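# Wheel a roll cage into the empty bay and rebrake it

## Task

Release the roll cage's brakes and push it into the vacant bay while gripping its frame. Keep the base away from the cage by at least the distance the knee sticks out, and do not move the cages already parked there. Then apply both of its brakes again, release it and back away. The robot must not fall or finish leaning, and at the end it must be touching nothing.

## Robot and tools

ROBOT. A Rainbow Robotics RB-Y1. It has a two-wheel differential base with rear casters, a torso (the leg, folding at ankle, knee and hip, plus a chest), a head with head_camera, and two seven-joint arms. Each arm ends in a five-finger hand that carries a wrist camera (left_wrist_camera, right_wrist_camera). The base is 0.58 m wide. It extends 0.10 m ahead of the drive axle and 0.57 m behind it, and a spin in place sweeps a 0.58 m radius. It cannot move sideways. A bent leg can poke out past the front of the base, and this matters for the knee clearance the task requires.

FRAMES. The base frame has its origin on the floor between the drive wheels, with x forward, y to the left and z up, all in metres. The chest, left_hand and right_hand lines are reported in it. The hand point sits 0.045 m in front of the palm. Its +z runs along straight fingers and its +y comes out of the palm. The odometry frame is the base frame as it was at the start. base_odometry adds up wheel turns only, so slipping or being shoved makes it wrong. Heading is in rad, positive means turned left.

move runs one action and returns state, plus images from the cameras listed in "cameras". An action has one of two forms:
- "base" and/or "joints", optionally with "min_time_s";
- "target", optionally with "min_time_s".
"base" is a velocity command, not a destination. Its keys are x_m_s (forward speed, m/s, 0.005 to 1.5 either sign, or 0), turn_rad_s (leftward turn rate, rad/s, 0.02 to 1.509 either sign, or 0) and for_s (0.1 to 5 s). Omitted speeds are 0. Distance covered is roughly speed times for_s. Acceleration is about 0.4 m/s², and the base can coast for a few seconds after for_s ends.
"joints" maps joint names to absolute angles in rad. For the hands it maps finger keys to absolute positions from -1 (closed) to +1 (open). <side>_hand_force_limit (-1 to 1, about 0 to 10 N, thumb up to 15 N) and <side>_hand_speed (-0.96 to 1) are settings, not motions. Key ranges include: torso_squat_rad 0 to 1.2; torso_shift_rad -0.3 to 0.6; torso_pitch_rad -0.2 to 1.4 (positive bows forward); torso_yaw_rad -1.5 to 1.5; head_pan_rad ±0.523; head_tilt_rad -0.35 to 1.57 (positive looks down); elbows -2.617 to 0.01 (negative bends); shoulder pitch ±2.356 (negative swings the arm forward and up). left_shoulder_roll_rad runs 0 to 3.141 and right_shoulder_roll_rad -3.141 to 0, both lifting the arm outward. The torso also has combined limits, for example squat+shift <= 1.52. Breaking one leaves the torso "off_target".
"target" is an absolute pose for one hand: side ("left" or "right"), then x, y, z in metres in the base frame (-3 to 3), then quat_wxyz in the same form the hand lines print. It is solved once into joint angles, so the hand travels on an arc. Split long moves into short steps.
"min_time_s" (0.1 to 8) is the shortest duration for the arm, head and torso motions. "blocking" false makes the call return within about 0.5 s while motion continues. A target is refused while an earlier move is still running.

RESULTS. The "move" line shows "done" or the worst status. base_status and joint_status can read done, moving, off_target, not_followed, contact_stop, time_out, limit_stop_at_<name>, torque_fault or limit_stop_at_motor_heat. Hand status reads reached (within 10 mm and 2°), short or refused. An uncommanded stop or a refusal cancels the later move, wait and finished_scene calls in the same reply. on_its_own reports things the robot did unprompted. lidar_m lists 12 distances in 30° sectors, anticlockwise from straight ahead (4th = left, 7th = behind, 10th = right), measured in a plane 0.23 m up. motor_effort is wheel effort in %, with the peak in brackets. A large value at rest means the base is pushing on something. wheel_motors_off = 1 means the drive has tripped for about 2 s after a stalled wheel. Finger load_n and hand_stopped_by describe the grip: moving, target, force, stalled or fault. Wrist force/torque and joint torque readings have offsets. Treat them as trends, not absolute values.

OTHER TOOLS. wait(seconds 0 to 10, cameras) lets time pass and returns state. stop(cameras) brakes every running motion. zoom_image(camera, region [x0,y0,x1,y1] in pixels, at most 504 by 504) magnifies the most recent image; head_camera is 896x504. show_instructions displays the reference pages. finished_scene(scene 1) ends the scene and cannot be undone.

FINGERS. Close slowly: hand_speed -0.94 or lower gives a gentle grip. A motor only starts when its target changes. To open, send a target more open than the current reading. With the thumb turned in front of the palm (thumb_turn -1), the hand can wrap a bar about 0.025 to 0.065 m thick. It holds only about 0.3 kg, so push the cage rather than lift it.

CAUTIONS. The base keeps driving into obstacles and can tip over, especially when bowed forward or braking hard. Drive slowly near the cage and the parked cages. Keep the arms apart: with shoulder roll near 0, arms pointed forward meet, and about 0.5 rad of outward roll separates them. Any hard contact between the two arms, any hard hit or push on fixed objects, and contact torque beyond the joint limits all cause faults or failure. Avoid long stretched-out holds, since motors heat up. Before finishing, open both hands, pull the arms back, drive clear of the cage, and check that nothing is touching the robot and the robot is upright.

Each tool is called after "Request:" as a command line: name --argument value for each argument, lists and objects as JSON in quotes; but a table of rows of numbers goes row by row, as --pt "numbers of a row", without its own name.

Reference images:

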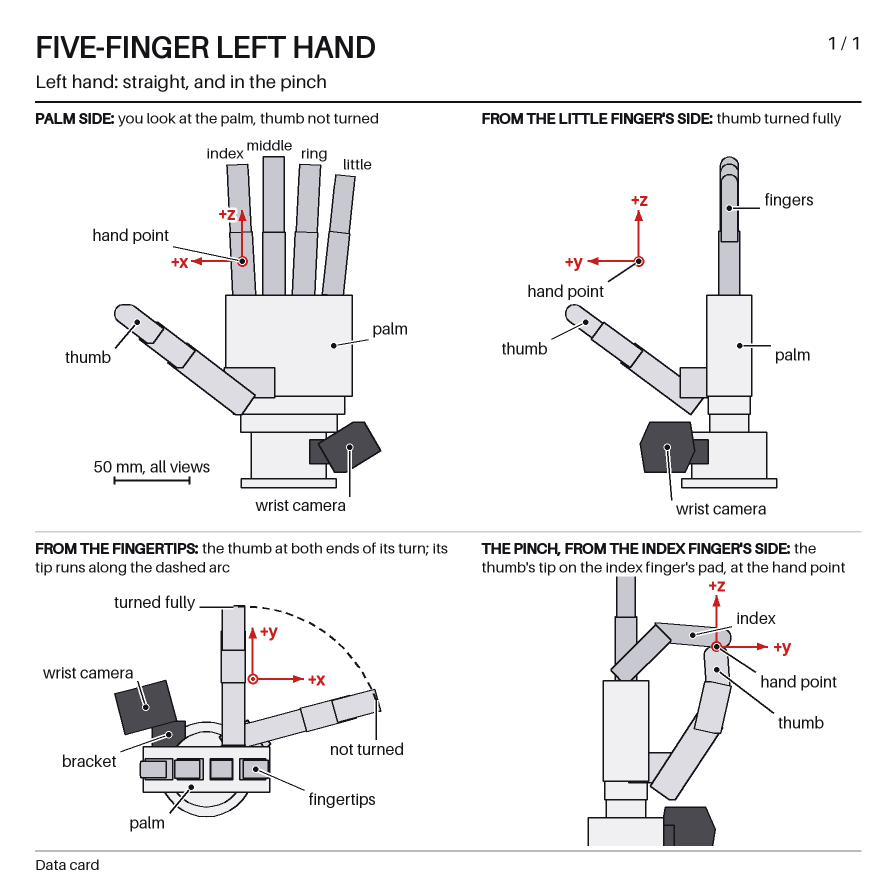

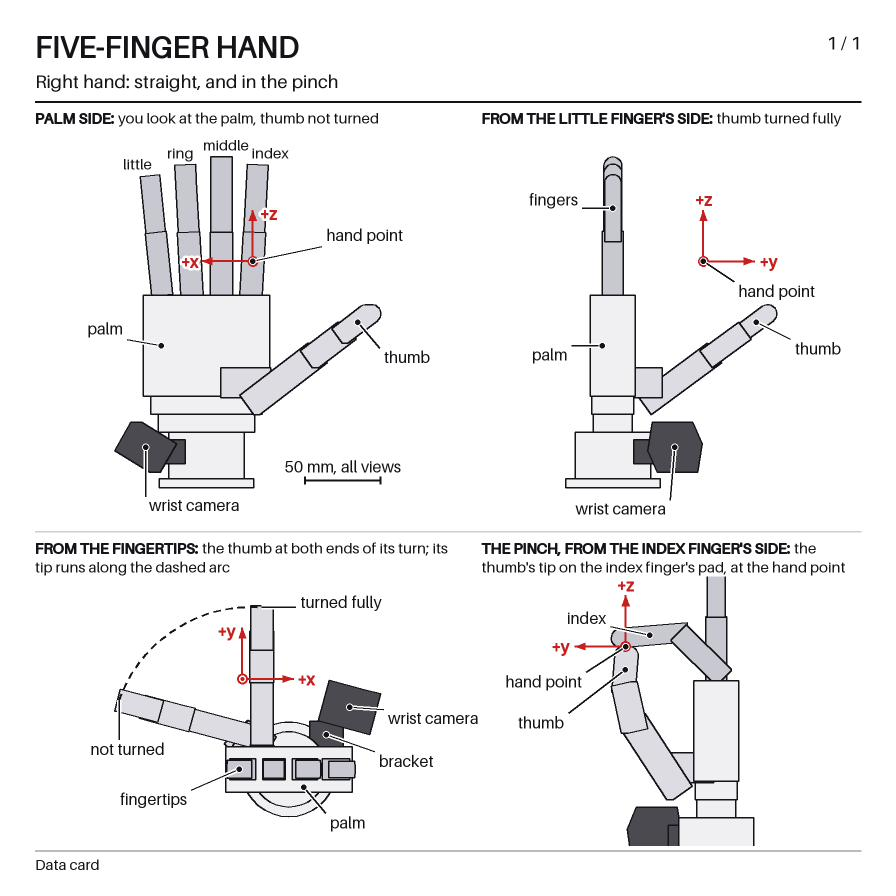

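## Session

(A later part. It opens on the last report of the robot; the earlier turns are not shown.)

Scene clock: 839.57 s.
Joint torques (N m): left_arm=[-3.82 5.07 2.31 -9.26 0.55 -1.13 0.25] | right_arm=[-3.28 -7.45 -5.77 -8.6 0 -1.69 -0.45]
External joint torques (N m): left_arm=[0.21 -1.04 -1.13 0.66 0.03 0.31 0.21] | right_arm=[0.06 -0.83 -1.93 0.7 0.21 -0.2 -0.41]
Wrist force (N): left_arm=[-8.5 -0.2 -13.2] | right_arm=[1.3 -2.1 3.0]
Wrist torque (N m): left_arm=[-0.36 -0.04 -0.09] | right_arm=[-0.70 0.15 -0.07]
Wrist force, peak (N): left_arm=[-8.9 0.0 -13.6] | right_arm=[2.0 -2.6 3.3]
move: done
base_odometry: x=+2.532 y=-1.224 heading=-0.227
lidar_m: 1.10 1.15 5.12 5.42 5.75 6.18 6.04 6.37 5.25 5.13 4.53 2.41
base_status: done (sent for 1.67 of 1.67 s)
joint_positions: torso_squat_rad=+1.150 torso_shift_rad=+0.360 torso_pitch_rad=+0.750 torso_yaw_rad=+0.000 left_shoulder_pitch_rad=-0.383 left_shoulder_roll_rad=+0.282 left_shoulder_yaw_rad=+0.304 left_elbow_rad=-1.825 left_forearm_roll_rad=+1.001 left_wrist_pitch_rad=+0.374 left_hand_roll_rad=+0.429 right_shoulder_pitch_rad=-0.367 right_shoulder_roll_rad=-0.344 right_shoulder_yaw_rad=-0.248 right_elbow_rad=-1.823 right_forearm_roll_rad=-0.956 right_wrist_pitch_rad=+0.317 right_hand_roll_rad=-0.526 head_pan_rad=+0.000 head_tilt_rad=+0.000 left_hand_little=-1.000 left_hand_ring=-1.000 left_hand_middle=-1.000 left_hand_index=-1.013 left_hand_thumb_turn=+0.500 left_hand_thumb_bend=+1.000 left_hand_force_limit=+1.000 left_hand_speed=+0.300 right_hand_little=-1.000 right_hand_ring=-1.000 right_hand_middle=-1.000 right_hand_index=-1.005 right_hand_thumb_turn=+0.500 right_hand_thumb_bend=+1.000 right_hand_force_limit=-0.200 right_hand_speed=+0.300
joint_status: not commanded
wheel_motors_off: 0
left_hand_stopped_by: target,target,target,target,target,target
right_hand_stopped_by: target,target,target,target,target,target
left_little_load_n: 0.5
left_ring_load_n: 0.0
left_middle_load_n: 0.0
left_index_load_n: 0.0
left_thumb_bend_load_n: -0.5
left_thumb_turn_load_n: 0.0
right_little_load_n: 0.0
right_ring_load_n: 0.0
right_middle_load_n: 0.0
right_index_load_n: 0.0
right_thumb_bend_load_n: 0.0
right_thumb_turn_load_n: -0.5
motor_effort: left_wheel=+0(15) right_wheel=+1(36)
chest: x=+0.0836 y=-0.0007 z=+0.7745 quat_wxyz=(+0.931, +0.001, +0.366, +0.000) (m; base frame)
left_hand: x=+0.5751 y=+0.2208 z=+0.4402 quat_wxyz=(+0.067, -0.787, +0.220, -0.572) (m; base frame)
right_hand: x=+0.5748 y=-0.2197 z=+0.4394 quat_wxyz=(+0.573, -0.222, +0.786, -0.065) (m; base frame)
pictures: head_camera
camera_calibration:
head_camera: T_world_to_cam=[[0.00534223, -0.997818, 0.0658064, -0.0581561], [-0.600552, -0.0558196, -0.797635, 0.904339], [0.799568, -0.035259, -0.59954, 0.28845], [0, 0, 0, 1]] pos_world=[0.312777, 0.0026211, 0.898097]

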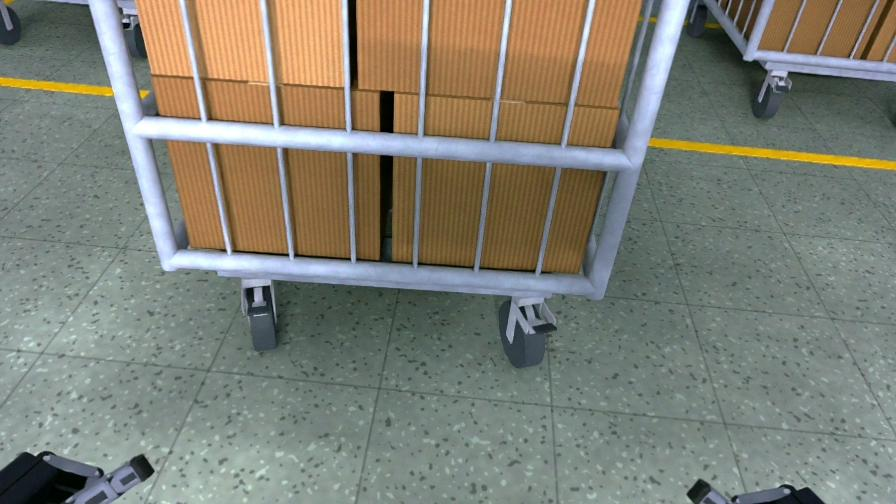

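Request:
move --base '{"turn_rad_s": 0.2, "for_s": 1.37}'

Request:
move --base '{"x_m_s": 0.3, "for_s": 1.35}'

Request:
move --base '{"turn_rad_s": -0.2, "for_s": 1.42}' --cameras '["head_camera"]'

Scene clock: 842.43 s.
Joint torques (N m): left_arm=[-4.15 5.11 2.43 -9.31 0.52 -1.13 0.13] | right_arm=[-3.95 -7.58 -5.25 -8.68 0.06 -1.65 -0.55]
External joint torques (N m): left_arm=[-0.12 -1 -1.01 0.62 0 0.31 0.09] | right_arm=[-0.61 -0.95 -1.41 0.62 0.28 -0.15 -0.51]
Wrist force (N): left_arm=[-8.6 -0.3 -13.4] | right_arm=[1.4 -2.4 3.0]
Wrist torque (N m): left_arm=[-0.36 -0.05 -0.07] | right_arm=[-0.78 0.14 -0.04]
Wrist force, peak (N): left_arm=[-8.7 0.1 -13.8] | right_arm=[1.6 -2.5 3.0]
move: done
base_odometry: x=+2.532 y=-1.224 heading=+0.046
lidar_m: 1.10 2.84 5.43 5.46 6.58 6.04 6.06 5.70 5.12 5.14 2.53 1.10
base_status: done (sent for 1.37 of 1.37 s)
joint_positions: torso_squat_rad=+1.150 torso_shift_rad=+0.360 torso_pitch_rad=+0.750 torso_yaw_rad=+0.000 left_shoulder_pitch_rad=-0.383 left_shoulder_roll_rad=+0.282 left_shoulder_yaw_rad=+0.304 left_elbow_rad=-1.825 left_forearm_roll_rad=+1.001 left_wrist_pitch_rad=+0.374 left_hand_roll_rad=+0.429 right_shoulder_pitch_rad=-0.367 right_shoulder_roll_rad=-0.344 right_shoulder_yaw_rad=-0.248 right_elbow_rad=-1.823 right_forearm_roll_rad=-0.956 right_wrist_pitch_rad=+0.317 right_hand_roll_rad=-0.526 head_pan_rad=+0.000 head_tilt_rad=+0.000 left_hand_little=-1.000 left_hand_ring=-1.000 left_hand_middle=-1.000 left_hand_index=-1.013 left_hand_thumb_turn=+0.500 left_hand_thumb_bend=+1.000 left_hand_force_limit=+1.000 left_hand_speed=+0.300 right_hand_little=-1.000 right_hand_ring=-1.000 right_hand_middle=-1.000 right_hand_index=-1.005 right_hand_thumb_turn=+0.500 right_hand_thumb_bend=+1.000 right_hand_force_limit=-0.200 right_hand_speed=+0.300
joint_status: not commanded
wheel_motors_off: 0
left_hand_stopped_by: target,target,target,target,target,target
right_hand_stopped_by: target,target,target,target,target,target
left_little_load_n: 0.0
left_ring_load_n: 0.0
left_middle_load_n: 0.0
left_index_load_n: 0.0
left_thumb_bend_load_n: 0.0
left_thumb_turn_load_n: 0.0
right_little_load_n: 0.0
right_ring_load_n: 0.0
right_middle_load_n: 0.0
right_index_load_n: 0.0
right_thumb_bend_load_n: 0.0
right_thumb_turn_load_n: 0.0
motor_effort: left_wheel=-1(14) right_wheel=+8(23)
chest: x=+0.0836 y=-0.0007 z=+0.7745 quat_wxyz=(+0.931, +0.001, +0.366, +0.000) (m; base frame)
left_hand: x=+0.5751 y=+0.2207 z=+0.4402 quat_wxyz=(+0.067, -0.787, +0.220, -0.572) (m; base frame)
right_hand: x=+0.5748 y=-0.2197 z=+0.4395 quat_wxyz=(+0.573, -0.222, +0.786, -0.065) (m; base frame)
pictures: none

Scene clock: 845.00 s.
Joint torques (N m): left_arm=[-3.87 5.21 2.52 -9.32 0.54 -1.06 0.14] | right_arm=[-2.8 -7.81 -5.23 -8.79 0.06 -1.46 -0.41]
External joint torques (N m): left_arm=[0.16 -0.9 -0.93 0.6 0.01 0.38 0.1] | right_arm=[0.54 -1.19 -1.39 0.51 0.27 0.03 -0.37]
Wrist force (N): left_arm=[-8.6 -0.1 -13.3] | right_arm=[1.5 -2.5 2.5]
Wrist torque (N m): left_arm=[-0.32 -0.02 -0.08] | right_arm=[-0.75 0.14 -0.06]
Wrist force, peak (N): left_arm=[-8.9 0.1 -13.7] | right_arm=[1.9 -2.3 3.3]
move: done
base_odometry: x=+2.941 y=-1.206 heading=+0.045
lidar_m: 0.70 2.37 5.30 5.32 6.43 6.43 6.45 5.86 5.27 5.28 0.80 0.70
base_status: done (sent for 1.37 of 1.37 s)
joint_positions: torso_squat_rad=+1.150 torso_shift_rad=+0.360 torso_pitch_rad=+0.750 torso_yaw_rad=+0.000 left_shoulder_pitch_rad=-0.383 left_shoulder_roll_rad=+0.282 left_shoulder_yaw_rad=+0.304 left_elbow_rad=-1.825 left_forearm_roll_rad=+1.001 left_wrist_pitch_rad=+0.374 left_hand_roll_rad=+0.429 right_shoulder_pitch_rad=-0.367 right_shoulder_roll_rad=-0.344 right_shoulder_yaw_rad=-0.248 right_elbow_rad=-1.823 right_forearm_roll_rad=-0.956 right_wrist_pitch_rad=+0.317 right_hand_roll_rad=-0.526 head_pan_rad=+0.000 head_tilt_rad=+0.000 left_hand_little=-1.000 left_hand_ring=-1.000 left_hand_middle=-1.000 left_hand_index=-1.013 left_hand_thumb_turn=+0.500 left_hand_thumb_bend=+1.000 left_hand_force_limit=+1.000 left_hand_speed=+0.300 right_hand_little=-1.000 right_hand_ring=-1.000 right_hand_middle=-1.000 right_hand_index=-1.005 right_hand_thumb_turn=+0.500 right_hand_thumb_bend=+1.000 right_hand_force_limit=-0.200 right_hand_speed=+0.300
joint_status: not commanded
wheel_motors_off: 0
left_hand_stopped_by: target,target,target,target,target,target
right_hand_stopped_by: target,target,target,target,target,target
left_little_load_n: 0.0
left_ring_load_n: 0.0
left_middle_load_n: 0.0
left_index_load_n: 0.0
left_thumb_bend_load_n: 0.0
left_thumb_turn_load_n: 0.0
right_little_load_n: 0.0
right_ring_load_n: 0.5
right_middle_load_n: 0.0
right_index_load_n: 0.0
right_thumb_bend_load_n: 0.0
right_thumb_turn_load_n: -0.5
motor_effort: left_wheel=-2(17) right_wheel=+0(38)
chest: x=+0.0837 y=-0.0007 z=+0.7745 quat_wxyz=(+0.930, +0.001, +0.366, +0.000) (m; base frame)
left_hand: x=+0.5752 y=+0.2207 z=+0.4401 quat_wxyz=(+0.067, -0.787, +0.220, -0.572) (m; base frame)
right_hand: x=+0.5749 y=-0.2197 z=+0.4394 quat_wxyz=(+0.573, -0.222, +0.786, -0.065) (m; base frame)
pictures: none

Scene clock: 847.17 s.
Joint torques (N m): left_arm=[-4.08 5.15 2.69 -9.25 0.61 -1.17 0.18] | right_arm=[-3.23 -7.89 -5.28 -8.84 0.08 -1.66 -0.57]
External joint torques (N m): left_arm=[-0.05 -0.96 -0.76 0.67 0.09 0.27 0.14] | right_arm=[0.1 -1.26 -1.44 0.45 0.3 -0.17 -0.53]
Wrist force (N): left_arm=[-8.5 -0.1 -13.4] | right_arm=[1.7 -2.1 2.9]
Wrist torque (N m): left_arm=[-0.31 -0.06 -0.08] | right_arm=[-0.71 0.11 -0.03]
Wrist force, peak (N): left_arm=[-8.4 -0.2 -13.9] | right_arm=[1.7 -2.6 2.9]
move: done
base_odometry: x=+2.941 y=-1.206 heading=-0.241
lidar_m: 0.69 0.74 4.47 5.29 5.56 6.59 6.43 6.77 5.39 5.27 4.05 0.73
base_status: done (sent for 1.43 of 1.43 s)
joint_positions: torso_squat_rad=+1.150 torso_shift_rad=+0.360 torso_pitch_rad=+0.750 torso_yaw_rad=+0.000 left_shoulder_pitch_rad=-0.383 left_shoulder_roll_rad=+0.282 left_shoulder_yaw_rad=+0.304 left_elbow_rad=-1.825 left_forearm_roll_rad=+1.001 left_wrist_pitch_rad=+0.374 left_hand_roll_rad=+0.429 right_shoulder_pitch_rad=-0.367 right_shoulder_roll_rad=-0.344 right_shoulder_yaw_rad=-0.248 right_elbow_rad=-1.823 right_forearm_roll_rad=-0.956 right_wrist_pitch_rad=+0.317 right_hand_roll_rad=-0.526 head_pan_rad=+0.000 head_tilt_rad=+0.000 left_hand_little=-1.000 left_hand_ring=-1.000 left_hand_middle=-1.000 left_hand_index=-1.013 left_hand_thumb_turn=+0.500 left_hand_thumb_bend=+1.000 left_hand_force_limit=+1.000 left_hand_speed=+0.300 right_hand_little=-1.000 right_hand_ring=-1.000 right_hand_middle=-1.000 right_hand_index=-1.005 right_hand_thumb_turn=+0.500 right_hand_thumb_bend=+1.000 right_hand_force_limit=-0.200 right_hand_speed=+0.300
joint_status: not commanded
wheel_motors_off: 0
left_hand_stopped_by: target,target,target,target,target,target
right_hand_stopped_by: target,target,target,target,target,target
left_little_load_n: 0.0
left_ring_load_n: 0.0
left_middle_load_n: 0.0
left_index_load_n: 0.0
left_thumb_bend_load_n: 0.0
left_thumb_turn_load_n: -0.5
right_little_load_n: 0.0
right_ring_load_n: 0.0
right_middle_load_n: 0.0
right_index_load_n: 0.0
right_thumb_bend_load_n: 0.0
right_thumb_turn_load_n: 0.0
motor_effort: left_wheel=+5(13) right_wheel=-2(22)
chest: x=+0.0837 y=-0.0007 z=+0.7745 quat_wxyz=(+0.930, +0.001, +0.366, +0.000) (m; base frame)
left_hand: x=+0.5752 y=+0.2207 z=+0.4401 quat_wxyz=(+0.067, -0.787, +0.221, -0.572) (m; base frame)
right_hand: x=+0.5749 y=-0.2197 z=+0.4394 quat_wxyz=(+0.573, -0.222, +0.786, -0.065) (m; base frame)
pictures: head_camera
camera_calibration:
head_camera: T_world_to_cam=[[0.00521157, -0.99782, 0.0657902, -0.0580945], [-0.60067, -0.0557231, -0.797553, 0.904281], [0.79948, -0.0353617, -0.59965, 0.288438], [0, 0, 0, 1]] pos_world=[0.312876, 0.00262116, 0.897996]

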